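# Rotate a scoop on the upturned palm using fingers only

## Task

A scoop rests upright on the open, palm-up hand. Rotate it with the fingers alone until it is still upright and its mouth points roughly to the hand's side away from the thumb. The task fails if the scoop contacts anything other than the hand (this includes the wrist, the camera and the camera's post) or if it leaves the hand. The task also fails if the arm or wrist moves or the palm stops facing up at any point. At the end everything must be at rest and no hand motor may be overloaded or near overload (a motor that was dead from the start is ignored); then declare the job finished. The hand is then flattened automatically, and the scoop must not drop lower while that happens and must still be upright with its mouth aimed as required.

## Robot and tools

Robot: one Doosan M1013 six-joint arm with a sixteen-motor right hand (LEAP-style: index, middle and ring fingers plus a thumb). One camera, cam_wrist (672x504, fisheye), rides on the hand. In this job the arm must not move at all. Only the fingers do the work.

Frames. All poses, velocities and camera poses are reported in the arm's base frame. Its z axis is up, near enough. The hand point has its own axes. +z runs along the straight fingers toward the tips. +x runs across the palm away from the thumb. +y points out of the palm face, so with the palm up +y is roughly world up. "Mouth away from the thumb" therefore means the scoop's opening faces hand-frame +x. The palm surface sits at y = -0.062 m. Finger tips rise toward +y as the fingers curl. A rigid mast at the wrist (x +0.042 to +0.098, z -0.158 to -0.110) sticks up past the palm, and the scoop must not touch it.

Row layout. Every commanded row is 24 numbers, each in [-1, 1], in this order:
- dx, dy, dz, rx, ry, rz. These are offsets of the hand point from its "Hand target" as it stood when the action began. They run along the base frame's axes, with rx..rz forming one rotation vector. The scale is 1.0 = 0.6 m or 180 degrees. Every row counts from that same start, not from the row before. For this task always send six zeros here, which holds the arm in place even if it sits slightly short of its target.
- Sixteen absolute finger goal positions: index_mcp, index_abd, index_pip, index_dip, thumb_cmc, thumb_axl, thumb_mcp, thumb_ipl, middle_mcp, middle_abd, middle_pip, middle_dip, ring_mcp, ring_abd, ring_pip, ring_dip. Each value maps linearly between the hinge's two end stops. Straight is +0.75 for _mcp, 0.00 for _abd, +0.58 for _pip and +0.70 for _dip. Values below straight curl a finger toward the palm. For _abd, lower values swing the finger away from the thumb. For the thumb, straight is thumb_cmc +0.71 (lower swings it in front of the palm), thumb_axl +0.68 (twists it), thumb_mcp +0.23 and thumb_ipl +0.17 (lower bends it).
- current_limit: a per-motor current cap, scaled from 0 mA at -1 to 550 mA at +1. Very low values can leave a finger too weak to lift.
- speed: set-point speed, a fraction (speed+1)/2 of 8.5 rad/s.
At the start these are +0.4 and -0.6. Whatever you last sent stays in force.

Tools.
- execute_actions(actions, cameras). actions is a list of actions. Each action is a table of 1 to 15 rows, one row per 1/30 s step. A short table repeats its last row up to step 15, so one action lasts 0.5 s. An empty list returns the state plus all camera images. cameras is a list of names, ["all"], or [].
- move(target, speed, blend, blocking, cameras). This steers the arm along a straight path using the same 24-number rows, with offsets taken from the Hand target. speed is in m/s (0.002 to 2). It is meant for arm motion, so avoid it here.
- wait(seconds, cameras): lets time pass without sending anything new.
- stop: brakes a running move.
- zoom_image(camera="cam_wrist", region=[x0,y0,x1,y1]): gives a closer look at the latest image. Regions are in pixels, at most 504 by 504.
- clear_fault: clears a torque or force fault that a result has already reported.
- read_manual: returns licence texts only.
- finished_scene(scene): ends the scene and is how you declare the job done. It is final.

Results. The state gives end_effector_position (m) and end_effector_quat_wxyz in the base frame, together with the Hand target, joint positions and torques. Velocities are omitted when they are within noise. Four per-motor lists follow, all in the motor order above:
- hand_goal: the goals now set.
- hand_measured: the actual hinge positions, on the same scale.
- hand_current_ma: motor current, where positive pushes toward -1.
- hand_state: one of moving, goal, blocked or overload.
Resending hand_goal keeps a grip. Resending hand_measured relaxes it. To leave the hand unchanged, resend the last sixteen numbers plus current_limit and speed. At the start of a scene, read these from a first result before sending anything, because a 0 is a real command. Fault lines report TORQUE, FORCE, SPEED, OVER-TEMPERATURE or HAND faults. After a HAND FAULT line, the rest of that reply's motion calls are skipped.

Cautions.
- A motor spending time at 495 mA or more builds up a counter. After 5 s it shuts off for 10 s and then resumes. Keep currents moderate, and check that no motor is pressing near that level before finishing.
- A finger pressing into the scoop pushes harder the further its goal lies beyond the contact.
- Move the fingers gently (moderate speed) so the scoop is nudged round rather than flicked. It must not slide off, touch the wrist, mast or camera, or fall. Loose objects can occasionally be bumped by outside pushes.
- Check the orientation with cam_wrist images and zooms.
- Before calling finished_scene, let the fingers settle in a pose that makes opening them flat safe. The scoop should rest on the palm, not be propped up by curled fingers that will straighten.
- Time counts, including thinking, so work efficiently and smoothly.

Each tool is called as name([rows], argument=value, ...), one row to a line, values as JSON.

## Session

execute_actions(actions=[])

Scene clock: 0.00 s.
end_effector_position=(+0.7072, +0.0227, +0.4901) hand_goal=(+0.754, +0.000, +0.576, +0.696, -0.104, +0.540, +0.162, +0.106, +0.754, +0.000, +0.576, +0.696, +0.754, +0.000, +0.576, +0.696) hand_measured=(+0.764, +0.000, +0.578, +0.696, -0.092, +0.542, +0.164, +0.108, +0.770, +0.000, +0.578, +0.696, +0.762, +0.000, +0.576, +0.696) hand_current_ma=(+40, +0, +5, +0, +48, +10, +9, +8, +70, +0, +8, +1, +32, +0, +2, +0) hand_state=(goal, goal, goal, goal, goal, goal, goal, goal, goal, goal, goal, goal, goal, goal, goal, goal) hand_current_limit=0.40 hand_speed=-0.60 end_effector_quat_wxyz=(+0.700, +0.702, +0.098, +0.081)
Joint positions: [0.34 0.42 1.744 -1.518 1.638 -0.999]
Joint velocities: within noise
Joint torques (N m): no reading
Hand target: +0.7072, +0.0227, +0.4901; +0.700, +0.702, +0.098, +0.081

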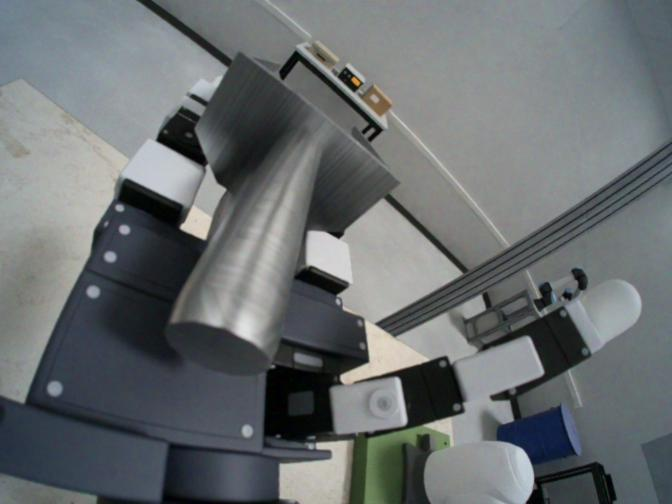

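zoom_image(camera="cam_wrist", region=[80, 30, 420, 390])

Scaled by 1.400 from the camera's image (finer frame: 960x720).

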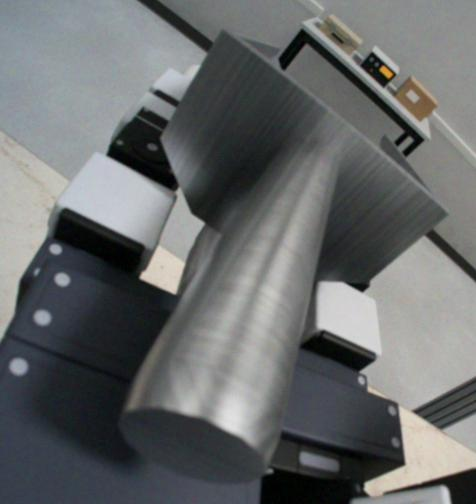

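execute_actions([
  [[0,0,0,0,0,0,0.754,-0.5,0.576,0.696,-0.104,0.54,0.162,0.106,0.754,-0.5,0.576,0.696,0.754,-0.5,0.576,0.696,0.4,-0.92]],
], cameras=["cam_wrist"])

Scene clock: 10.00 s.
end_effector_position=(+0.7072, +0.0227, +0.4901) hand_goal=(+0.754, -0.500, +0.576, +0.696, -0.104, +0.540, +0.162, +0.106, +0.754, -0.500, +0.576, +0.696, +0.754, -0.500, +0.576, +0.696) hand_measured=(+0.764, -0.496, +0.578, +0.696, -0.092, +0.542, +0.164, +0.108, +0.770, -0.494, +0.578, +0.696, +0.762, -0.498, +0.576, +0.696) hand_current_ma=(+40, +13, +5, +0, +48, +10, +9, +8, +70, +15, +8, +1, +32, +8, +2, +0) hand_state=(goal, goal, goal, goal, goal, goal, goal, goal, goal, goal, goal, goal, goal, goal, goal, goal) hand_current_limit=0.40 hand_speed=-0.92 end_effector_quat_wxyz=(+0.700, +0.702, +0.098, +0.081)
Joint positions: [0.34 0.42 1.744 -1.518 1.638 -0.999]
Joint torques (N m): [-1.6 -74.7 -28.9 -2.22 1.5 -0.06]
Hand target: +0.7072, +0.0227, +0.4901; +0.700, +0.702, +0.098, +0.081
Off the commanded pose: 0.000 m, 0 deg.

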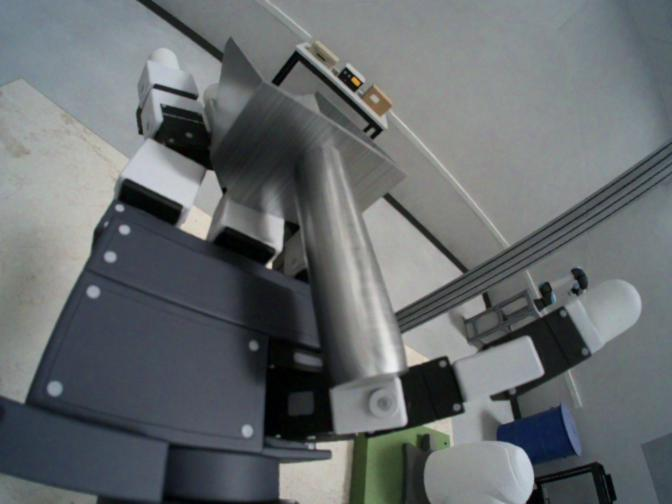

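execute_actions([
  [[0,0,0,0,0,0,0.754,-0.5,0.576,0.696,-0.104,0.54,0.162,0.106,0.99,-0.5,0.85,0.696,0.754,-0.5,0.576,0.696,0.4,-0.92]],
], cameras=["cam_wrist"])

Scene clock: 14.17 s.
end_effector_position=(+0.7072, +0.0227, +0.4901) hand_goal=(+0.754, -0.500, +0.576, +0.696, -0.104, +0.540, +0.162, +0.106, +0.990, -0.500, +0.850, +0.696, +0.754, -0.500, +0.576, +0.696) hand_measured=(+0.768, -0.496, +0.578, +0.696, -0.092, +0.542, +0.164, +0.108, +0.990, -0.484, +0.846, +0.696, +0.770, -0.498, +0.576, +0.696) hand_current_ma=(+54, +13, +7, +0, +48, +10, +9, +8, +2, +54, -11, +1, +69, +8, +2, +0) hand_state=(goal, goal, goal, goal, goal, goal, goal, goal, goal, goal, goal, goal, goal, goal, goal, goal) hand_current_limit=0.40 hand_speed=-0.92 end_effector_quat_wxyz=(+0.700, +0.702, +0.098, +0.081)
Joint positions: [0.34 0.42 1.744 -1.518 1.638 -0.999]
Joint torques (N m): [-1.72 -74.82 -28.79 -2.19 1.54 -0.01]
Hand target: +0.7072, +0.0227, +0.4901; +0.700, +0.702, +0.098, +0.081
Off the commanded pose: 0.000 m, 0 deg.

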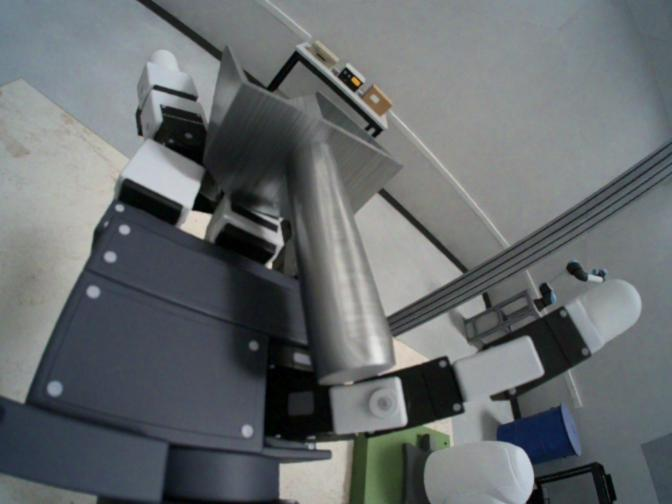

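execute_actions([
  [[0,0,0,0,0,0,0.754,-0.5,0.576,0.696,-0.104,0.54,0.162,0.106,0.99,-0.15,0.85,0.696,0.754,-0.5,0.576,0.696,0.4,-0.92]],
  [[0,0,0,0,0,0,0.754,-0.5,0.576,0.696,-0.104,0.54,0.162,0.106,0.99,-0.15,0.85,0.696,0.754,-0.5,0.576,0.696,0.4,-0.92]],
  [[0,0,0,0,0,0,0.754,-0.5,0.576,0.696,-0.104,0.54,0.162,0.106,0.754,-0.15,0.576,0.696,0.754,-0.5,0.576,0.696,0.4,-0.92]],
], cameras=["cam_wrist"])

Scene clock: 17.37 s.
end_effector_position=(+0.7072, +0.0227, +0.4901) hand_goal=(+0.754, -0.500, +0.576, +0.696, -0.104, +0.540, +0.162, +0.106, +0.754, -0.150, +0.576, +0.696, +0.754, -0.500, +0.576, +0.696) hand_measured=(+0.714, -0.492, +0.554, +0.696, -0.092, +0.542, +0.164, +0.108, +0.984, -0.168, +0.640, +0.696, +0.770, -0.498, +0.576, +0.696) hand_current_ma=(-181, +24, -85, +0, +48, +10, +9, +8, +385, -64, +276, +1, +69, +8, +2, +0) hand_state=(blocked, goal, blocked, goal, goal, goal, goal, goal, blocked, goal, blocked, goal, goal, goal, goal, goal) hand_current_limit=0.40 hand_speed=-0.92 end_effector_quat_wxyz=(+0.700, +0.702, +0.098, +0.081)
Joint positions: [0.34 0.42 1.744 -1.518 1.638 -0.999]
Joint torques (N m): [-1.78 -75.15 -28.88 -2.22 1.53 -0.02]
Hand target: +0.7072, +0.0227, +0.4901; +0.700, +0.702, +0.098, +0.081
Off the commanded pose: 0.000 m, 0 deg.

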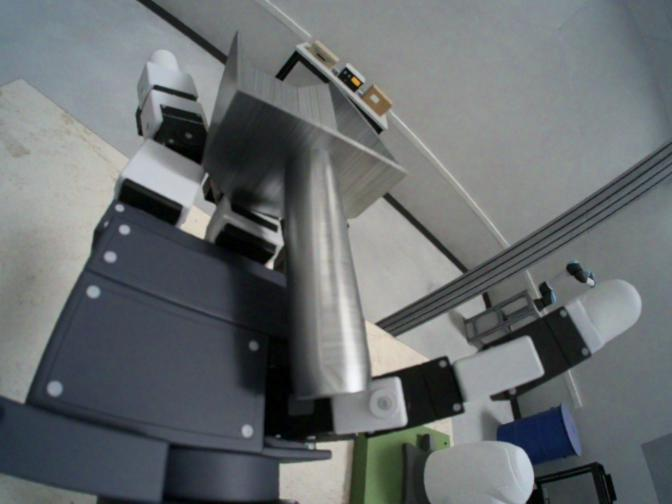

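execute_actions([
  [[0,0,0,0,0,0,0.754,-0.5,0.576,0.696,-0.104,0.54,0.162,0.106,0.99,-0.15,0.85,0.696,0.754,-0.5,0.576,0.696,0.4,-0.92]],
  [[0,0,0,0,0,0,0.754,-0.5,0.576,0.696,-0.104,0.54,0.162,0.106,0.99,-0.5,0.85,0.696,0.754,-0.5,0.576,0.696,0.4,-0.92]],
  [[0,0,0,0,0,0,0.754,-0.5,0.576,0.696,-0.104,0.54,0.162,0.106,0.99,-0.5,0.85,0.696,0.754,-0.5,0.576,0.696,0.4,-0.92]],
  [[0,0,0,0,0,0,0.754,-0.5,0.576,0.696,-0.104,0.54,0.162,0.106,0.754,-0.5,0.576,0.696,0.754,-0.5,0.576,0.696,0.4,-0.92]],
], cameras=["cam_wrist"])

Scene clock: 20.87 s.
end_effector_position=(+0.7072, +0.0227, +0.4901) hand_goal=(+0.754, -0.500, +0.576, +0.696, -0.104, +0.540, +0.162, +0.106, +0.754, -0.500, +0.576, +0.696, +0.754, -0.500, +0.576, +0.696) hand_measured=(+0.766, -0.498, +0.576, +0.696, -0.092, +0.542, +0.164, +0.108, +0.782, -0.496, +0.584, +0.696, +0.770, -0.498, +0.576, +0.696) hand_current_ma=(+50, +4, +3, +0, +48, +10, +9, +8, +126, +11, +31, +1, +69, +8, +2, +0) hand_state=(goal, goal, goal, goal, goal, goal, goal, goal, blocked, goal, goal, goal, goal, goal, goal, goal) hand_current_limit=0.40 hand_speed=-0.92 end_effector_quat_wxyz=(+0.700, +0.702, +0.098, +0.081)
Joint positions: [0.34 0.42 1.744 -1.518 1.638 -0.999]
Joint torques (N m): [-1.52 -75.04 -28.76 -2.19 1.52 -0.05]
Hand target: +0.7072, +0.0227, +0.4901; +0.700, +0.702, +0.098, +0.081
Off the commanded pose: 0.000 m, 0 deg.

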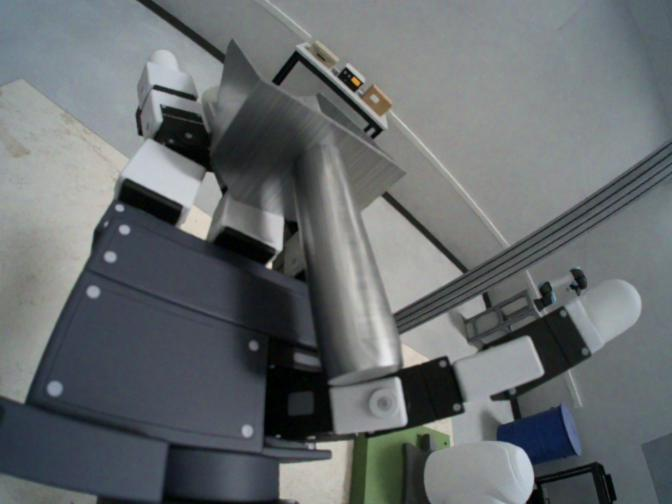

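execute_actions([
  [[0,0,0,0,0,0,0.88,-0.5,0.7,0.696,-0.104,0.54,0.162,0.106,0.754,-0.5,0.576,0.696,0.754,-0.5,0.576,0.696,0.4,-0.92]],
], cameras=["cam_wrist"])

Scene clock: 22.07 s.
end_effector_position=(+0.7072, +0.0227, +0.4901) hand_goal=(+0.880, -0.500, +0.700, +0.696, -0.104, +0.540, +0.162, +0.106, +0.754, -0.500, +0.576, +0.696, +0.754, -0.500, +0.576, +0.696) hand_measured=(+0.886, -0.498, +0.700, +0.696, -0.092, +0.542, +0.164, +0.108, +0.782, -0.496, +0.584, +0.696, +0.770, -0.498, +0.576, +0.696) hand_current_ma=(+24, +4, -1, +0, +48, +10, +9, +8, +126, +10, +27, +1, +69, +8, +2, +0) hand_state=(goal, goal, goal, goal, goal, goal, goal, goal, blocked, goal, goal, goal, goal, goal, goal, goal) hand_current_limit=0.40 hand_speed=-0.92 end_effector_quat_wxyz=(+0.700, +0.702, +0.098, +0.081)
Joint positions: [0.34 0.42 1.744 -1.518 1.638 -0.999]
Joint torques (N m): [-1.75 -74.77 -28.85 -2.19 1.5 -0.03]
Hand target: +0.7072, +0.0227, +0.4901; +0.700, +0.702, +0.098, +0.081
Off the commanded pose: 0.000 m, 0 deg.

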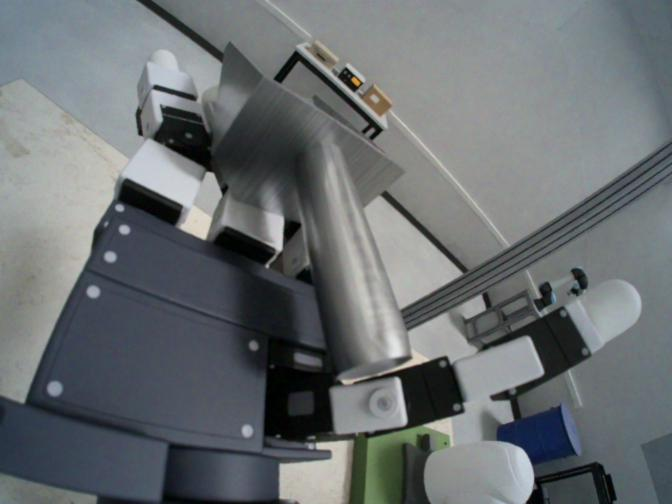

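execute_actions([
  [[0,0,0,0,0,0,0.88,0.2,0.7,0.696,-0.104,0.54,0.162,0.106,0.754,-0.5,0.576,0.696,0.754,-0.5,0.576,0.696,0.4,-0.9]],
  [[0,0,0,0,0,0,0.88,0.2,0.7,0.696,-0.104,0.54,0.162,0.106,0.754,-0.5,0.576,0.696,0.754,-0.5,0.576,0.696,0.4,-0.9]],
  [[0,0,0,0,0,0,0.88,0.2,0.7,0.696,-0.104,0.54,0.162,0.106,0.754,-0.5,0.576,0.696,0.754,-0.5,0.576,0.696,0.4,-0.9]],
  [[0,0,0,0,0,0,0.88,0.2,0.7,0.696,-0.104,0.54,0.162,0.106,0.754,-0.5,0.576,0.696,0.754,-0.5,0.576,0.696,0.4,-0.9]],
  [[0,0,0,0,0,0,0.754,0.2,0.576,0.696,-0.104,0.54,0.162,0.106,0.754,-0.5,0.576,0.696,0.754,-0.5,0.576,0.696,0.4,-0.92]],
], cameras=["cam_wrist"])

execute_actions([
  [[0,0,0,0,0,0,0.754,0.2,0.576,0.696,-0.104,0.54,0.162,0.106,0.88,-0.5,0.7,0.696,0.754,-0.5,0.576,0.696,0.4,-0.92]],
], cameras=["cam_wrist"])

Scene clock: 25.97 s.
end_effector_position=(+0.7072, +0.0227, +0.4901) hand_goal=(+0.754, +0.200, +0.576, +0.696, -0.104, +0.540, +0.162, +0.106, +0.754, -0.500, +0.576, +0.696, +0.754, -0.500, +0.576, +0.696) hand_measured=(+0.776, +0.196, +0.584, +0.696, -0.092, +0.542, +0.164, +0.108, +0.782, -0.496, +0.584, +0.696, +0.770, -0.498, +0.576, +0.696) hand_current_ma=(+90, -11, +26, +0, +48, +10, +9, +8, +126, +10, +26, +1, +69, +8, +2, +0) hand_state=(blocked, goal, goal, goal, goal, goal, goal, goal, blocked, goal, goal, goal, goal, goal, goal, goal) hand_current_limit=0.40 hand_speed=-0.92 end_effector_quat_wxyz=(+0.700, +0.702, +0.098, +0.081)
Joint positions: [0.34 0.42 1.744 -1.518 1.638 -0.999]
Joint torques (N m): [-1.43 -74.89 -28.86 -2.19 1.52 -0.1]
Hand target: +0.7072, +0.0227, +0.4901; +0.700, +0.702, +0.098, +0.081
Off the commanded pose: 0.000 m, 0 deg.

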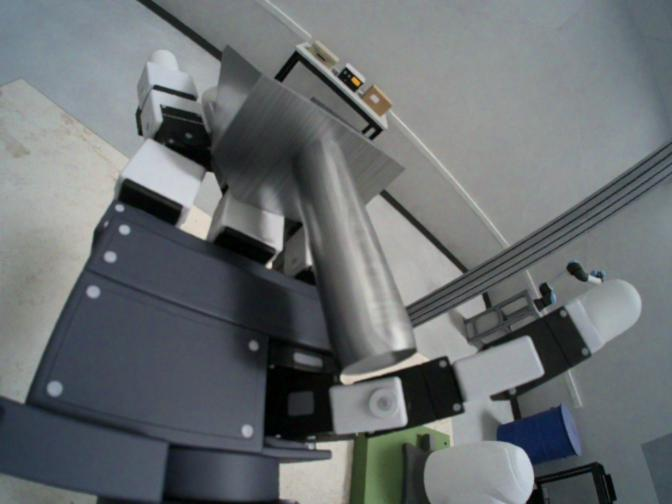

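Scene clock: 26.70 s.
end_effector_position=(+0.7072, +0.0227, +0.4901) hand_goal=(+0.754, +0.200, +0.576, +0.696, -0.104, +0.540, +0.162, +0.106, +0.880, -0.500, +0.700, +0.696, +0.754, -0.500, +0.576, +0.696) hand_measured=(+0.776, +0.196, +0.584, +0.696, -0.092, +0.542, +0.164, +0.108, +0.896, -0.496, +0.700, +0.696, +0.770, -0.498, +0.576, +0.696) hand_current_ma=(+90, -11, +26, +0, +48, +10, +9, +8, +63, +10, -2, +1, +69, +8, +2, +0) hand_state=(blocked, goal, goal, goal, goal, goal, goal, goal, goal, goal, goal, goal, goal, goal, goal, goal) hand_current_limit=0.40 hand_speed=-0.92 end_effector_quat_wxyz=(+0.700, +0.702, +0.098, +0.081)
Joint positions: [0.34 0.42 1.744 -1.518 1.638 -0.999]
Joint torques (N m): [-1.68 -74.96 -28.86 -2.19 1.52 -0.07]
Hand target: +0.7072, +0.0227, +0.4901; +0.700, +0.702, +0.098, +0.081
Off the commanded pose: 0.000 m, 0 deg.

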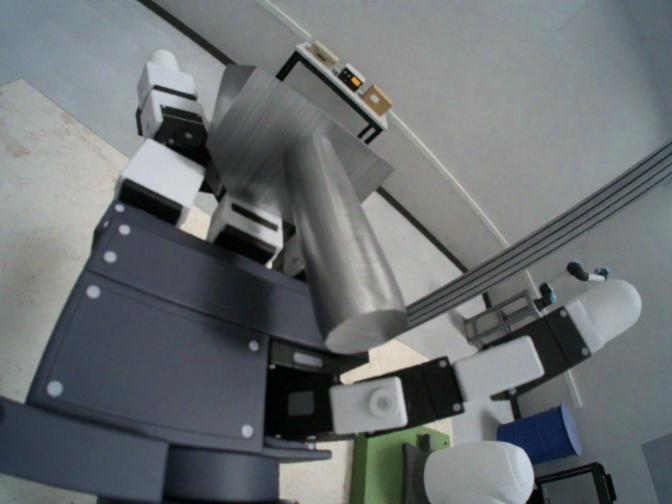

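execute_actions([
  [[0,0,0,0,0,0,0.754,0.2,0.576,0.696,-0.104,0.54,0.162,0.106,0.754,-0.5,0.576,0.696,0.754,-0.5,0.576,0.696,0.4,-0.92]],
  [[0,0,0,0,0,0,0.754,0.2,0.576,0.696,-0.104,0.54,0.162,0.106,0.754,-0.5,0.576,0.696,0.754,-0.5,0.576,0.696,0.4,-0.92]],
  [[0,0,0,0,0,0,0.85,0.2,0.68,0.696,-0.104,0.54,0.162,0.106,0.754,-0.5,0.576,0.696,0.754,-0.5,0.576,0.696,0.4,-0.92]],
  [[0,0,0,0,0,0,0.85,-0.2,0.68,0.696,-0.104,0.54,0.162,0.106,0.754,-0.5,0.576,0.696,0.754,-0.5,0.576,0.696,0.4,-0.9]],
  [[0,0,0,0,0,0,0.85,-0.2,0.68,0.696,-0.104,0.54,0.162,0.106,0.754,-0.5,0.576,0.696,0.754,-0.5,0.576,0.696,0.4,-0.9]],
  [[0,0,0,0,0,0,0.85,-0.2,0.68,0.696,-0.104,0.54,0.162,0.106,0.754,-0.5,0.576,0.696,0.754,-0.5,0.576,0.696,0.4,-0.9]],
  [[0,0,0,0,0,0,0.754,-0.2,0.576,0.696,-0.104,0.54,0.162,0.106,0.754,-0.5,0.576,0.696,0.754,-0.5,0.576,0.696,0.4,-0.92]],
], cameras=["cam_wrist"])

execute_actions([
  [[0,0,0,0,0,0,0.754,-0.2,0.576,0.696,-0.104,0.54,0.162,0.106,0.88,-0.5,0.7,0.696,0.754,-0.5,0.576,0.696,0.4,-0.92]],
], cameras=["cam_wrist"])

Scene clock: 32.37 s.
end_effector_position=(+0.7072, +0.0227, +0.4901) hand_goal=(+0.754, -0.200, +0.576, +0.696, -0.104, +0.540, +0.162, +0.106, +0.754, -0.500, +0.576, +0.696, +0.754, -0.500, +0.576, +0.696) hand_measured=(+0.776, -0.196, +0.584, +0.696, -0.092, +0.542, +0.164, +0.108, +0.792, -0.498, +0.584, +0.696, +0.770, -0.498, +0.576, +0.696) hand_current_ma=(+92, +10, +27, +0, +48, +10, +9, +8, +167, +8, +29, +1, +69, +8, +2, +0) hand_state=(blocked, goal, goal, goal, goal, goal, goal, goal, blocked, goal, goal, goal, goal, goal, goal, goal) hand_current_limit=0.40 hand_speed=-0.92 end_effector_quat_wxyz=(+0.700, +0.702, +0.098, +0.081)
Joint positions: [0.34 0.42 1.744 -1.518 1.638 -0.999]
Joint torques (N m): [-1.79 -75.01 -28.97 -2.16 1.57 -0.1]
Hand target: +0.7072, +0.0227, +0.4901; +0.700, +0.702, +0.098, +0.081
Off the commanded pose: 0.000 m, 0 deg.

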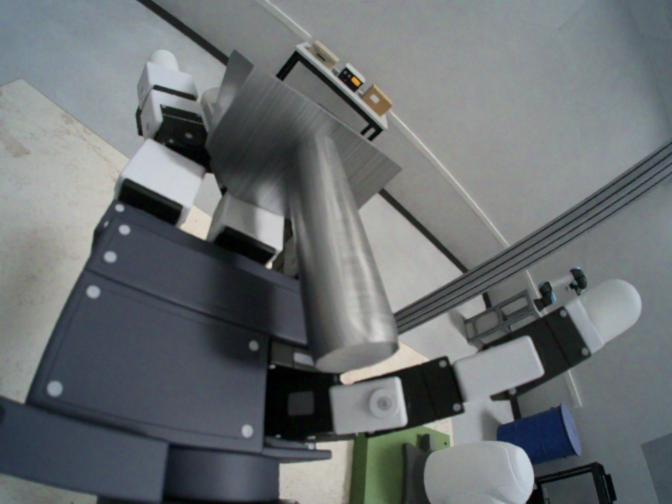

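Scene clock: 33.10 s.
end_effector_position=(+0.7072, +0.0227, +0.4901) hand_goal=(+0.754, -0.200, +0.576, +0.696, -0.104, +0.540, +0.162, +0.106, +0.880, -0.500, +0.700, +0.696, +0.754, -0.500, +0.576, +0.696) hand_measured=(+0.776, -0.196, +0.584, +0.696, -0.092, +0.542, +0.164, +0.108, +0.896, -0.498, +0.700, +0.696, +0.770, -0.498, +0.576, +0.696) hand_current_ma=(+92, +10, +26, +0, +48, +10, +9, +8, +63, +8, -1, +1, +69, +8, +2, +0) hand_state=(blocked, goal, goal, goal, goal, goal, goal, goal, goal, goal, goal, goal, goal, goal, goal, goal) hand_current_limit=0.40 hand_speed=-0.92 end_effector_quat_wxyz=(+0.700, +0.702, +0.098, +0.081)
Joint positions: [0.34 0.42 1.744 -1.518 1.638 -0.999]
Joint torques (N m): [-1.76 -74.82 -28.78 -2.14 1.53 -0.06]
Hand target: +0.7072, +0.0227, +0.4901; +0.700, +0.702, +0.098, +0.081
Off the commanded pose: 0.000 m, 0 deg.

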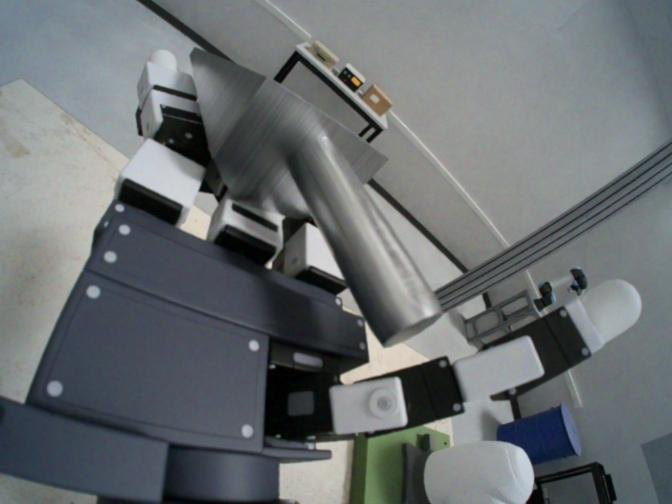

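execute_actions([
  [[0,0,0,0,0,0,0.754,-0.2,0.576,0.696,-0.104,0.54,0.162,0.106,0.754,-0.5,0.576,0.696,0.754,-0.5,0.576,0.696,0.4,-0.92]],
], cameras=["cam_wrist"])

Scene clock: 34.33 s.
end_effector_position=(+0.7072, +0.0227, +0.4901) hand_goal=(+0.754, -0.200, +0.576, +0.696, -0.104, +0.540, +0.162, +0.106, +0.754, -0.500, +0.576, +0.696, +0.754, -0.500, +0.576, +0.696) hand_measured=(+0.776, -0.196, +0.584, +0.696, -0.092, +0.542, +0.164, +0.108, +0.792, -0.498, +0.586, +0.696, +0.770, -0.498, +0.576, +0.696) hand_current_ma=(+92, +10, +25, +0, +48, +10, +9, +8, +173, +8, +33, +1, +69, +8, +2, +0) hand_state=(blocked, goal, goal, goal, goal, goal, goal, goal, blocked, goal, goal, goal, goal, goal, goal, goal) hand_current_limit=0.40 hand_speed=-0.92 end_effector_quat_wxyz=(+0.700, +0.702, +0.098, +0.081)
Joint positions: [0.34 0.42 1.744 -1.518 1.638 -0.999]
Joint torques (N m): [-1.55 -75.04 -28.87 -2.2 1.5 -0.05]
Hand target: +0.7072, +0.0227, +0.4901; +0.700, +0.702, +0.098, +0.081
Off the commanded pose: 0.000 m, 0 deg.

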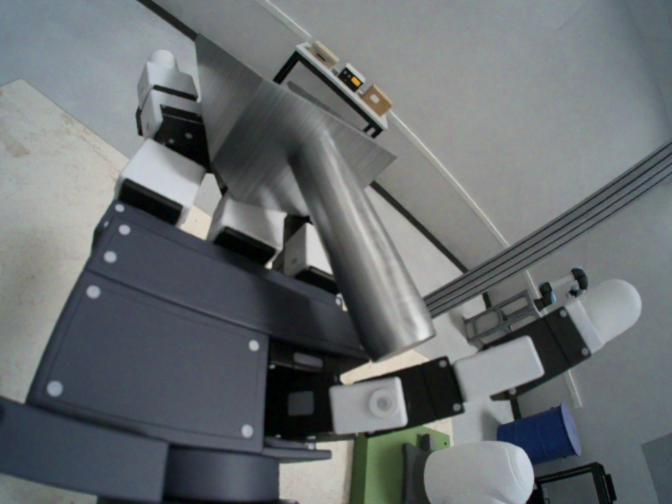

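execute_actions([
  [[0,0,0,0,0,0,0.88,-0.2,0.7,0.696,-0.104,0.54,0.162,0.106,0.754,-0.5,0.576,0.696,0.754,-0.5,0.576,0.696,0.4,-0.92]],
  [[0,0,0,0,0,0,0.95,0.7,0.7,0.696,-0.104,0.54,0.162,0.106,0.754,-0.5,0.576,0.696,0.754,-0.5,0.576,0.696,0.4,-0.88]],
  [[0,0,0,0,0,0,0.95,0.7,0.7,0.696,-0.104,0.54,0.162,0.106,0.754,-0.5,0.576,0.696,0.754,-0.5,0.576,0.696,0.4,-0.88]],
  [[0,0,0,0,0,0,0.95,0.7,0.7,0.696,-0.104,0.54,0.162,0.106,0.754,-0.5,0.576,0.696,0.754,-0.5,0.576,0.696,0.4,-0.88]],
], cameras=["cam_wrist"])

execute_actions([
  [[0,0,0,0,0,0,0.754,0.7,0.4,0.45,-0.104,0.54,0.162,0.106,0.754,-0.5,0.576,0.696,0.754,-0.5,0.576,0.696,0.4,-0.88]],
], cameras=["cam_wrist"])

Scene clock: 44.97 s.
end_effector_position=(+0.7072, +0.0227, +0.4901) hand_goal=(+0.950, +0.700, +0.700, +0.696, -0.104, +0.540, +0.162, +0.106, +0.754, -0.500, +0.576, +0.696, +0.754, -0.500, +0.576, +0.696) hand_measured=(+0.956, +0.694, +0.700, +0.696, -0.092, +0.542, +0.164, +0.108, +0.792, -0.498, +0.586, +0.696, +0.770, -0.498, +0.576, +0.696) hand_current_ma=(+25, -15, -1, +0, +48, +10, +9, +8, +173, +8, +33, +1, +69, +8, +2, +0) hand_state=(goal, goal, goal, goal, goal, goal, goal, goal, blocked, goal, goal, goal, goal, goal, goal, goal) hand_current_limit=0.40 hand_speed=-0.88 end_effector_quat_wxyz=(+0.700, +0.702, +0.098, +0.081)
Joint positions: [0.34 0.42 1.744 -1.518 1.638 -0.999]
Joint torques (N m): [-1.77 -74.79 -28.89 -2.16 1.52 -0.07]
Hand target: +0.7072, +0.0227, +0.4901; +0.700, +0.702, +0.098, +0.081
Off the commanded pose: 0.000 m, 0 deg.

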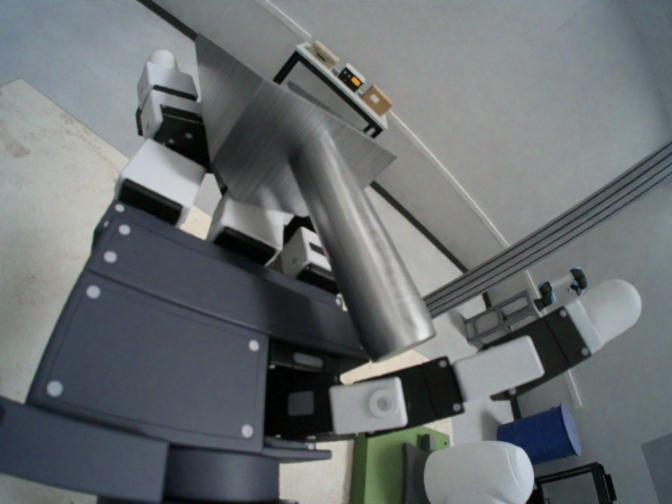

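Scene clock: 45.93 s.
end_effector_position=(+0.7072, +0.0227, +0.4901) hand_goal=(+0.754, +0.700, +0.400, +0.450, -0.104, +0.540, +0.162, +0.106, +0.754, -0.500, +0.576, +0.696, +0.754, -0.500, +0.576, +0.696) hand_measured=(+0.774, +0.696, +0.408, +0.454, -0.092, +0.542, +0.164, +0.108, +0.792, -0.498, +0.586, +0.696, +0.770, -0.498, +0.576, +0.696) hand_current_ma=(+82, -11, +27, +12, +48, +10, +9, +8, +173, +8, +33, +1, +69, +8, +2, +0) hand_state=(goal, goal, goal, goal, goal, goal, goal, goal, blocked, goal, goal, goal, goal, goal, goal, goal) hand_current_limit=0.40 hand_speed=-0.88 end_effector_quat_wxyz=(+0.700, +0.702, +0.098, +0.081)
Joint positions: [0.34 0.42 1.744 -1.518 1.638 -0.999]
Joint torques (N m): [-1.86 -74.91 -28.79 -2.18 1.49 -0.07]
Hand target: +0.7072, +0.0227, +0.4901; +0.700, +0.702, +0.098, +0.081
Off the commanded pose: 0.000 m, 0 deg.

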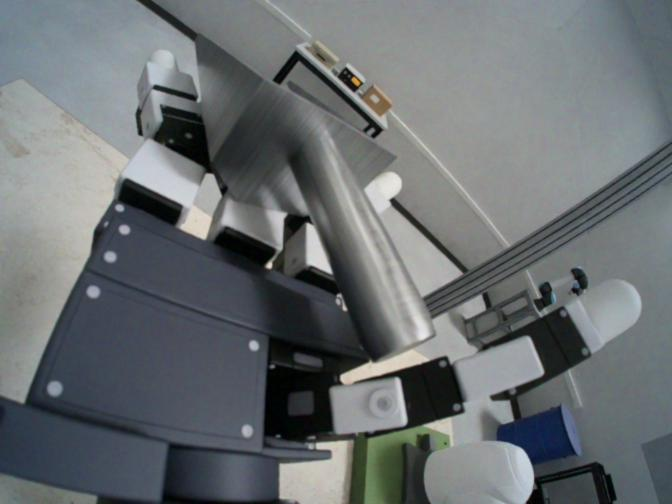

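execute_actions([
  [[0,0,0,0,0,0,0.754,0.35,0.4,0.45,-0.104,0.54,0.162,0.106,0.754,-0.5,0.576,0.696,0.754,-0.5,0.576,0.696,0.4,-0.92]],
], cameras=["cam_wrist"])

execute_actions([
  [[0,0,0,0,0,0,0.754,0.15,0.4,0.45,-0.104,0.54,0.162,0.106,0.754,-0.5,0.576,0.696,0.754,-0.5,0.576,0.696,0.4,-0.92]],
], cameras=["cam_wrist"])

Scene clock: 48.07 s.
end_effector_position=(+0.7072, +0.0227, +0.4901) hand_goal=(+0.754, +0.350, +0.400, +0.450, -0.104, +0.540, +0.162, +0.106, +0.754, -0.500, +0.576, +0.696, +0.754, -0.500, +0.576, +0.696) hand_measured=(+0.774, +0.354, +0.408, +0.454, -0.092, +0.542, +0.164, +0.108, +0.792, -0.498, +0.586, +0.696, +0.770, -0.498, +0.576, +0.696) hand_current_ma=(+82, +9, +27, +12, +48, +10, +9, +8, +173, +8, +33, +1, +69, +8, +2, +0) hand_state=(goal, goal, goal, goal, goal, goal, goal, goal, blocked, goal, goal, goal, goal, goal, goal, goal) hand_current_limit=0.40 hand_speed=-0.92 end_effector_quat_wxyz=(+0.700, +0.702, +0.098, +0.081)
Joint positions: [0.34 0.42 1.744 -1.518 1.638 -0.999]
Joint torques (N m): [-1.72 -74.73 -28.84 -2.2 1.51 -0.09]
Hand target: +0.7072, +0.0227, +0.4901; +0.700, +0.702, +0.098, +0.081
Off the commanded pose: 0.000 m, 0 deg.

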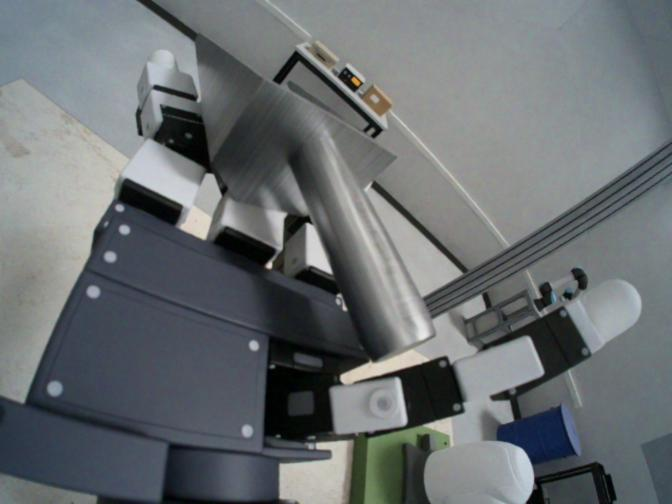

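Scene clock: 48.93 s.
end_effector_position=(+0.7072, +0.0227, +0.4901) hand_goal=(+0.754, +0.150, +0.400, +0.450, -0.104, +0.540, +0.162, +0.106, +0.754, -0.500, +0.576, +0.696, +0.754, -0.500, +0.576, +0.696) hand_measured=(+0.774, +0.154, +0.408, +0.454, -0.092, +0.542, +0.164, +0.108, +0.792, -0.498, +0.586, +0.696, +0.770, -0.498, +0.576, +0.696) hand_current_ma=(+82, +9, +27, +12, +48, +10, +9, +8, +173, +8, +33, +1, +69, +8, +2, +0) hand_state=(goal, goal, goal, goal, goal, goal, goal, goal, blocked, goal, goal, goal, goal, goal, goal, goal) hand_current_limit=0.40 hand_speed=-0.92 end_effector_quat_wxyz=(+0.700, +0.702, +0.098, +0.081)
Joint positions: [0.34 0.42 1.744 -1.518 1.638 -0.999]
Joint torques (N m): [-1.66 -74.94 -28.85 -2.19 1.51 -0.05]
Hand target: +0.7072, +0.0227, +0.4901; +0.700, +0.702, +0.098, +0.081
Off the commanded pose: 0.000 m, 0 deg.

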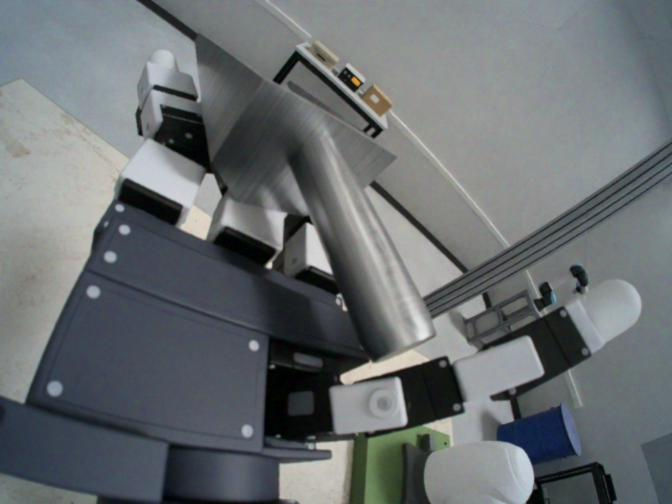

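execute_actions([
  [[0,0,0,0,0,0,0.754,0,0.4,0.45,-0.104,0.54,0.162,0.106,0.754,-0.5,0.576,0.696,0.754,-0.5,0.576,0.696,0.4,-0.92]],
])

execute_actions([
  [[0,0,0,0,0,0,0.754,-0.1,0.4,0.45,-0.104,0.54,0.162,0.106,0.754,-0.5,0.576,0.696,0.754,-0.5,0.576,0.696,0.4,-0.92]],
], cameras=["cam_wrist"])

Scene clock: 50.60 s.
end_effector_position=(+0.7072, +0.0227, +0.4901) hand_goal=(+0.754, +0.000, +0.400, +0.450, -0.104, +0.540, +0.162, +0.106, +0.754, -0.500, +0.576, +0.696, +0.754, -0.500, +0.576, +0.696) hand_measured=(+0.774, +0.004, +0.408, +0.454, -0.092, +0.542, +0.164, +0.108, +0.792, -0.498, +0.586, +0.696, +0.770, -0.498, +0.576, +0.696) hand_current_ma=(+82, +9, +27, +12, +48, +10, +9, +8, +173, +8, +33, +1, +69, +8, +2, +0) hand_state=(goal, goal, goal, goal, goal, goal, goal, goal, blocked, goal, goal, goal, goal, goal, goal, goal) hand_current_limit=0.40 hand_speed=-0.92 end_effector_quat_wxyz=(+0.700, +0.702, +0.098, +0.081)
Joint positions: [0.34 0.42 1.744 -1.518 1.638 -0.999]
Joint torques (N m): [-1.83 -74.75 -28.75 -2.2 1.56 -0.09]
Hand target: +0.7072, +0.0227, +0.4901; +0.700, +0.702, +0.098, +0.081
Off the commanded pose: 0.000 m, 0 deg.

Scene clock: 51.30 s.
end_effector_position=(+0.7072, +0.0227, +0.4901) hand_goal=(+0.754, -0.100, +0.400, +0.450, -0.104, +0.540, +0.162, +0.106, +0.754, -0.500, +0.576, +0.696, +0.754, -0.500, +0.576, +0.696) hand_measured=(+0.774, -0.096, +0.408, +0.454, -0.092, +0.542, +0.164, +0.108, +0.792, -0.498, +0.586, +0.696, +0.770, -0.498, +0.576, +0.696) hand_current_ma=(+82, +9, +27, +12, +48, +10, +9, +8, +173, +8, +33, +1, +69, +8, +2, +0) hand_state=(goal, goal, goal, goal, goal, goal, goal, goal, blocked, goal, goal, goal, goal, goal, goal, goal) hand_current_limit=0.40 hand_speed=-0.92 end_effector_quat_wxyz=(+0.700, +0.702, +0.098, +0.081)
Joint positions: [0.34 0.42 1.744 -1.518 1.638 -0.999]
Joint torques (N m): [-1.87 -74.98 -28.84 -2.23 1.51 -0.06]
Hand target: +0.7072, +0.0227, +0.4901; +0.700, +0.702, +0.098, +0.081
Off the commanded pose: 0.000 m, 0 deg.

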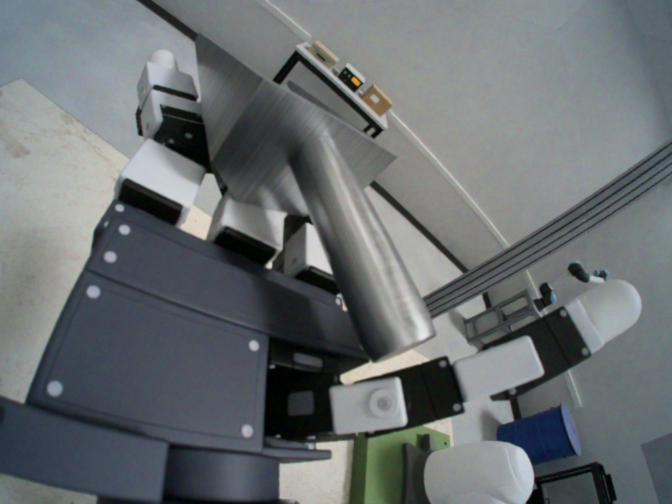

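execute_actions([
  [[0,0,0,0,0,0,0.754,-0.25,0.4,0.45,-0.104,0.54,0.162,0.106,0.754,-0.5,0.576,0.696,0.754,-0.5,0.576,0.696,0.4,-0.92]],
], cameras=["cam_wrist"])

execute_actions([
  [[0,0,0,0,0,0,0.754,-0.4,0.4,0.45,-0.104,0.54,0.162,0.106,0.754,-0.5,0.576,0.696,0.754,-0.5,0.576,0.696,0.4,-0.92]],
], cameras=["cam_wrist"])

Scene clock: 53.50 s.
end_effector_position=(+0.7072, +0.0227, +0.4901) hand_goal=(+0.754, -0.250, +0.400, +0.450, -0.104, +0.540, +0.162, +0.106, +0.754, -0.500, +0.576, +0.696, +0.754, -0.500, +0.576, +0.696) hand_measured=(+0.774, -0.246, +0.408, +0.454, -0.092, +0.542, +0.164, +0.108, +0.790, -0.498, +0.584, +0.696, +0.770, -0.498, +0.576, +0.696) hand_current_ma=(+82, +12, +27, +12, +48, +10, +9, +8, +160, +7, +32, +1, +69, +8, +2, +0) hand_state=(goal, goal, goal, goal, goal, goal, goal, goal, blocked, goal, goal, goal, goal, goal, goal, goal) hand_current_limit=0.40 hand_speed=-0.92 end_effector_quat_wxyz=(+0.700, +0.702, +0.098, +0.081)
Joint positions: [0.34 0.42 1.744 -1.518 1.638 -0.999]
Joint torques (N m): [-1.75 -74.95 -28.79 -2.14 1.51 -0.07]
Hand target: +0.7072, +0.0227, +0.4901; +0.700, +0.702, +0.098, +0.081
Off the commanded pose: 0.000 m, 0 deg.

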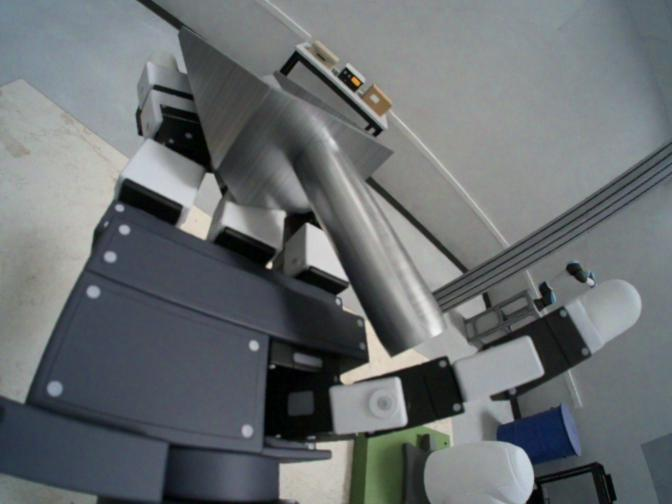

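Scene clock: 54.23 s.
end_effector_position=(+0.7072, +0.0227, +0.4901) hand_goal=(+0.754, -0.400, +0.400, +0.450, -0.104, +0.540, +0.162, +0.106, +0.754, -0.500, +0.576, +0.696, +0.754, -0.500, +0.576, +0.696) hand_measured=(+0.774, -0.396, +0.408, +0.454, -0.092, +0.542, +0.164, +0.108, +0.790, -0.498, +0.584, +0.696, +0.770, -0.498, +0.576, +0.696) hand_current_ma=(+82, +14, +27, +12, +48, +10, +9, +8, +157, +7, +32, +1, +69, +6, +2, +0) hand_state=(goal, goal, goal, goal, goal, goal, goal, goal, blocked, goal, goal, goal, goal, goal, goal, goal) hand_current_limit=0.40 hand_speed=-0.92 end_effector_quat_wxyz=(+0.700, +0.702, +0.098, +0.081)
Joint positions: [0.34 0.42 1.744 -1.518 1.638 -0.999]
Joint torques (N m): [-1.73 -75.16 -28.87 -2.22 1.52 -0.1]
Hand target: +0.7072, +0.0227, +0.4901; +0.700, +0.702, +0.098, +0.081
Off the commanded pose: 0.000 m, 0 deg.

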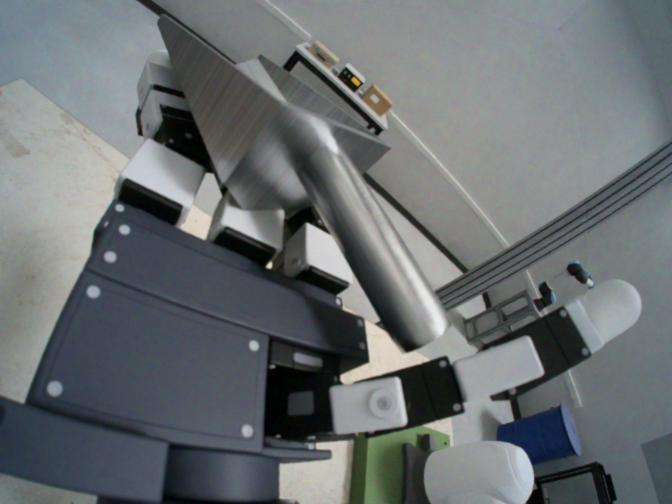

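execute_actions([
  [[0,0,0,0,0,0,0.754,-0.52,0.4,0.45,-0.104,0.54,0.162,0.106,0.754,-0.5,0.576,0.696,0.754,-0.5,0.576,0.696,0.4,-0.92]],
], cameras=["cam_wrist"])

execute_actions([
  [[0,0,0,0,0,0,0.754,-0.62,0.4,0.45,-0.104,0.54,0.162,0.106,0.754,-0.5,0.576,0.696,0.754,-0.5,0.576,0.696,0.4,-0.92]],
], cameras=["cam_wrist"])

Scene clock: 55.87 s.
end_effector_position=(+0.7072, +0.0227, +0.4901) hand_goal=(+0.754, -0.520, +0.400, +0.450, -0.104, +0.540, +0.162, +0.106, +0.754, -0.500, +0.576, +0.696, +0.754, -0.500, +0.576, +0.696) hand_measured=(+0.774, -0.514, +0.408, +0.454, -0.092, +0.542, +0.164, +0.108, +0.784, -0.498, +0.584, +0.696, +0.770, -0.498, +0.576, +0.696) hand_current_ma=(+82, +21, +27, +12, +48, +10, +9, +8, +132, +7, +32, +1, +69, +6, +2, +0) hand_state=(goal, goal, goal, goal, goal, goal, goal, goal, blocked, goal, goal, goal, goal, goal, goal, goal) hand_current_limit=0.40 hand_speed=-0.92 end_effector_quat_wxyz=(+0.700, +0.702, +0.098, +0.081)
Joint positions: [0.34 0.42 1.744 -1.518 1.638 -0.999]
Joint torques (N m): [-1.94 -74.79 -28.87 -2.15 1.51 -0.03]
Hand target: +0.7072, +0.0227, +0.4901; +0.700, +0.702, +0.098, +0.081
Off the commanded pose: 0.000 m, 0 deg.

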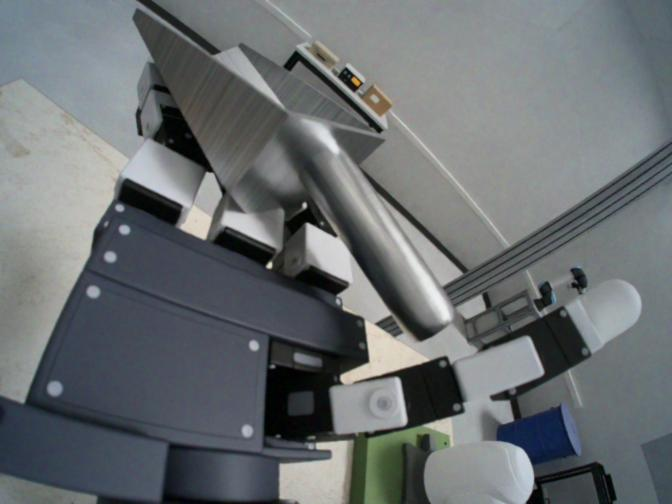

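Scene clock: 56.57 s.
end_effector_position=(+0.7072, +0.0227, +0.4901) hand_goal=(+0.754, -0.620, +0.400, +0.450, -0.104, +0.540, +0.162, +0.106, +0.754, -0.500, +0.576, +0.696, +0.754, -0.500, +0.576, +0.696) hand_measured=(+0.774, -0.602, +0.408, +0.454, -0.092, +0.542, +0.164, +0.108, +0.782, -0.500, +0.584, +0.696, +0.770, -0.498, +0.576, +0.696) hand_current_ma=(+82, +61, +27, +12, +48, +10, +9, +8, +123, -2, +30, +1, +69, +6, +2, +0) hand_state=(goal, goal, goal, goal, goal, goal, goal, goal, blocked, goal, goal, goal, goal, goal, goal, goal) hand_current_limit=0.40 hand_speed=-0.92 end_effector_quat_wxyz=(+0.700, +0.702, +0.098, +0.081)
Joint positions: [0.34 0.42 1.744 -1.518 1.638 -0.999]
Joint torques (N m): [-1.75 -75.2 -28.98 -2.17 1.5 -0.04]
Hand target: +0.7072, +0.0227, +0.4901; +0.700, +0.702, +0.098, +0.081
Off the commanded pose: 0.000 m, 0 deg.

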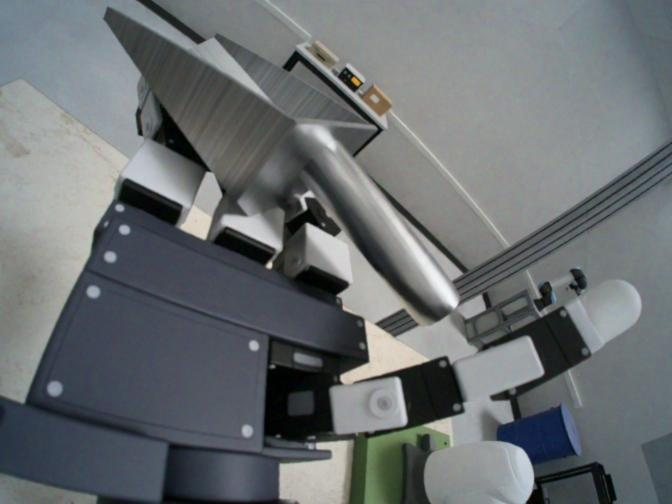

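execute_actions([
  [[0,0,0,0,0,0,0.754,-0.62,0.4,0.45,-0.104,0.54,-0.05,0.106,0.754,-0.5,0.576,0.696,0.754,-0.5,0.576,0.696,0.4,-0.92]],
], cameras=["cam_wrist"])

execute_actions([
  [[0,0,0,0,0,0,0.754,-0.62,0.4,0.45,-0.104,0.54,-0.2,0.106,0.754,-0.5,0.576,0.696,0.754,-0.5,0.576,0.696,0.4,-0.92]],
], cameras=["cam_wrist"])

Scene clock: 62.07 s.
end_effector_position=(+0.7072, +0.0227, +0.4901) hand_goal=(+0.754, -0.620, +0.400, +0.450, -0.104, +0.540, -0.050, +0.106, +0.754, -0.500, +0.576, +0.696, +0.754, -0.500, +0.576, +0.696) hand_measured=(+0.774, -0.602, +0.408, +0.454, -0.092, +0.542, -0.050, +0.108, +0.782, -0.500, +0.584, +0.696, +0.770, -0.498, +0.576, +0.696) hand_current_ma=(+82, +61, +27, +12, +48, +10, +3, +7, +123, -2, +30, +1, +69, +6, +2, +0) hand_state=(goal, goal, goal, goal, goal, goal, goal, goal, blocked, goal, goal, goal, goal, goal, goal, goal) hand_current_limit=0.40 hand_speed=-0.92 end_effector_quat_wxyz=(+0.700, +0.702, +0.098, +0.081)
Joint positions: [0.34 0.42 1.744 -1.518 1.638 -0.999]
Joint torques (N m): [-1.52 -74.71 -28.91 -2.17 1.53 -0.06]
Hand target: +0.7072, +0.0227, +0.4901; +0.700, +0.702, +0.098, +0.081
Off the commanded pose: 0.000 m, 0 deg.

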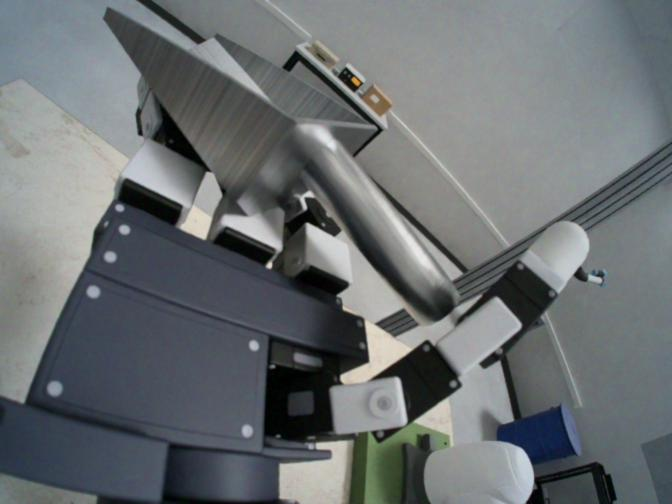

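Scene clock: 63.00 s.
end_effector_position=(+0.7072, +0.0227, +0.4901) hand_goal=(+0.754, -0.620, +0.400, +0.450, -0.104, +0.540, -0.200, +0.106, +0.754, -0.500, +0.576, +0.696, +0.754, -0.500, +0.576, +0.696) hand_measured=(+0.774, -0.602, +0.408, +0.454, -0.092, +0.542, -0.192, +0.108, +0.782, -0.500, +0.584, +0.696, +0.770, -0.498, +0.576, +0.696) hand_current_ma=(+82, +60, +27, +12, +48, +10, +42, +6, +123, -2, +28, +1, +69, +6, +2, +0) hand_state=(goal, goal, goal, goal, goal, goal, goal, goal, blocked, goal, goal, goal, goal, goal, goal, goal) hand_current_limit=0.40 hand_speed=-0.92 end_effector_quat_wxyz=(+0.700, +0.702, +0.098, +0.081)
Joint positions: [0.34 0.42 1.744 -1.518 1.638 -0.999]
Joint torques (N m): [-1.73 -74.89 -28.81 -2.18 1.54 -0.06]
Hand target: +0.7072, +0.0227, +0.4901; +0.700, +0.702, +0.098, +0.081
Off the commanded pose: 0.000 m, 0 deg.

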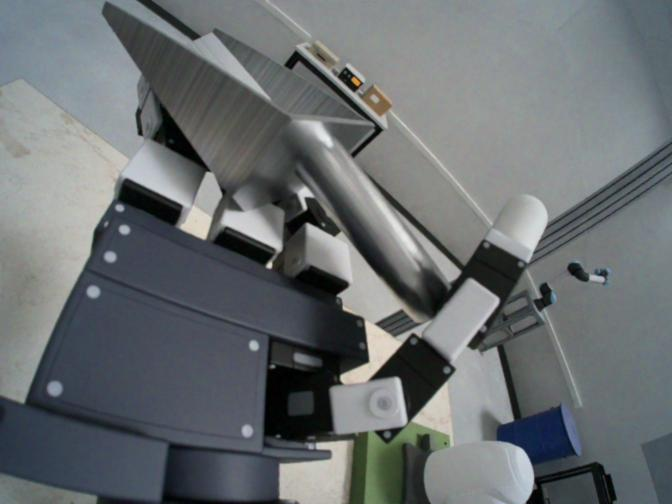

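execute_actions([
  [[0,0,0,0,0,0,0.754,-0.62,0.4,0.45,-0.104,0.54,-0.3,0.106,0.754,-0.5,0.576,0.696,0.754,-0.5,0.576,0.696,0.4,-0.94]],
], cameras=["cam_wrist"])

execute_actions([
  [[0,0,0,0,0,0,0.754,-0.62,0.4,0.45,-0.104,0.54,-0.4,0.106,0.754,-0.5,0.576,0.696,0.754,-0.5,0.576,0.696,0.4,-0.94]],
], cameras=["cam_wrist"])

Scene clock: 64.90 s.
end_effector_position=(+0.7072, +0.0227, +0.4901) hand_goal=(+0.754, -0.620, +0.400, +0.450, -0.104, +0.540, -0.300, +0.106, +0.754, -0.500, +0.576, +0.696, +0.754, -0.500, +0.576, +0.696) hand_measured=(+0.774, -0.602, +0.408, +0.454, -0.092, +0.542, -0.286, +0.108, +0.782, -0.500, +0.584, +0.696, +0.770, -0.498, +0.576, +0.696) hand_current_ma=(+82, +60, +27, +12, +48, +10, +66, +6, +123, -2, +28, +1, +69, +6, +2, +0) hand_state=(goal, goal, goal, goal, goal, goal, goal, goal, blocked, goal, goal, goal, goal, goal, goal, goal) hand_current_limit=0.40 hand_speed=-0.94 end_effector_quat_wxyz=(+0.700, +0.702, +0.098, +0.081)
Joint positions: [0.34 0.42 1.744 -1.518 1.638 -0.999]
Joint torques (N m): [-1.84 -74.94 -28.91 -2.24 1.58 -0.02]
Hand target: +0.7072, +0.0227, +0.4901; +0.700, +0.702, +0.098, +0.081
Off the commanded pose: 0.000 m, 0 deg.

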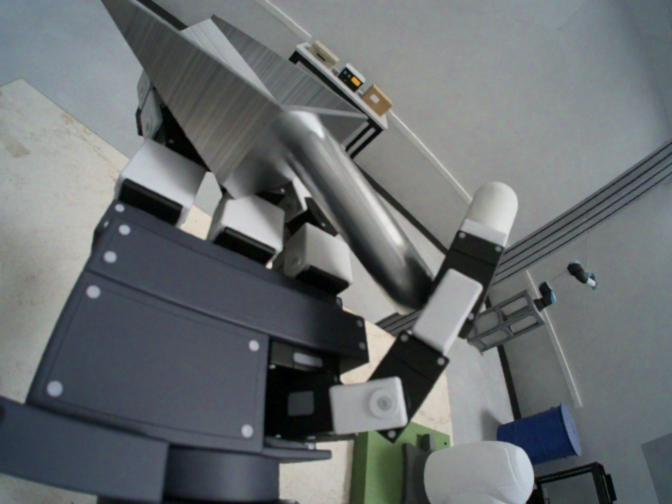

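Scene clock: 65.73 s.
end_effector_position=(+0.7072, +0.0227, +0.4901) hand_goal=(+0.754, -0.620, +0.400, +0.450, -0.104, +0.540, -0.400, +0.106, +0.754, -0.500, +0.576, +0.696, +0.754, -0.500, +0.576, +0.696) hand_measured=(+0.774, -0.602, +0.408, +0.454, -0.092, +0.542, -0.394, +0.108, +0.782, -0.500, +0.584, +0.696, +0.770, -0.498, +0.576, +0.696) hand_current_ma=(+82, +60, +27, +12, +46, +10, +29, +6, +123, -2, +28, +1, +69, +6, +2, +0) hand_state=(goal, goal, goal, goal, goal, goal, goal, goal, blocked, goal, goal, goal, goal, goal, goal, goal) hand_current_limit=0.40 hand_speed=-0.94 end_effector_quat_wxyz=(+0.700, +0.702, +0.098, +0.081)
Joint positions: [0.34 0.42 1.744 -1.518 1.638 -0.999]
Joint torques (N m): [-1.57 -74.85 -28.92 -2.24 1.55 -0.02]
Hand target: +0.7072, +0.0227, +0.4901; +0.700, +0.702, +0.098, +0.081
Off the commanded pose: 0.000 m, 0 deg.

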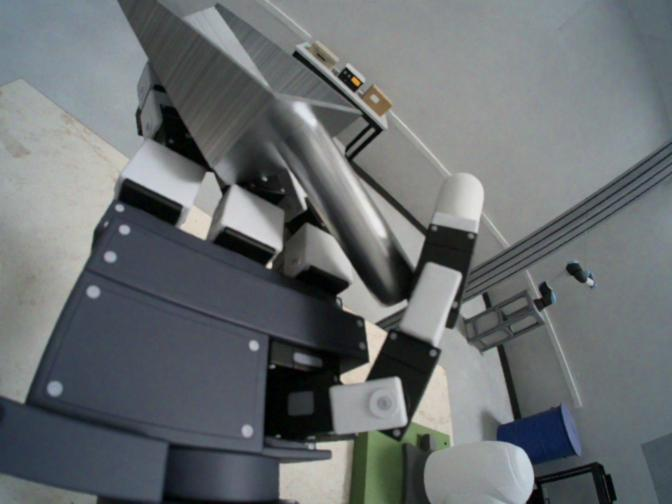

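execute_actions([
  [[0,0,0,0,0,0,0.754,-0.62,0.4,0.45,-0.104,0.54,0.4,0.106,0.754,-0.5,0.576,0.696,0.754,-0.5,0.576,0.696,0.4,-0.85]],
  [[0,0,0,0,0,0,0.754,-0.62,0.4,0.45,-0.104,0.54,0.4,0.106,0.754,-0.5,0.576,0.696,0.754,-0.5,0.576,0.696,0.4,-0.85]],
  [[0,0,0,0,0,0,0.754,-0.62,0.4,0.45,-0.95,0.54,0.4,0.106,0.754,-0.5,0.576,0.696,0.754,-0.5,0.576,0.696,0.4,-0.88]],
], cameras=["cam_wrist"])

Scene clock: 73.33 s.
end_effector_position=(+0.7072, +0.0227, +0.4901) hand_goal=(+0.754, -0.620, +0.400, +0.450, -0.950, +0.540, +0.400, +0.106, +0.754, -0.500, +0.576, +0.696, +0.754, -0.500, +0.576, +0.696) hand_measured=(+0.774, -0.602, +0.408, +0.454, -0.952, +0.542, +0.398, +0.108, +0.780, -0.502, +0.584, +0.696, +0.772, -0.498, +0.578, +0.696) hand_current_ma=(+82, +60, +26, +12, -5, +8, -5, +5, +108, -3, +28, +1, +72, +6, +6, +0) hand_state=(goal, goal, goal, goal, goal, goal, goal, goal, blocked, goal, goal, goal, goal, goal, goal, goal) hand_current_limit=0.40 hand_speed=-0.88 end_effector_quat_wxyz=(+0.700, +0.702, +0.098, +0.081)
Joint positions: [0.34 0.42 1.744 -1.518 1.638 -0.999]
Joint torques (N m): [-1.97 -74.73 -28.82 -2.21 1.51 0]
Hand target: +0.7072, +0.0227, +0.4901; +0.700, +0.702, +0.098, +0.081
Off the commanded pose: 0.000 m, 0 deg.

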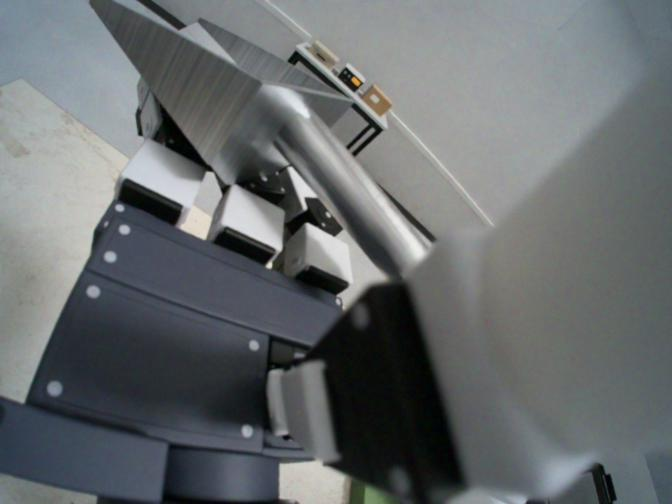

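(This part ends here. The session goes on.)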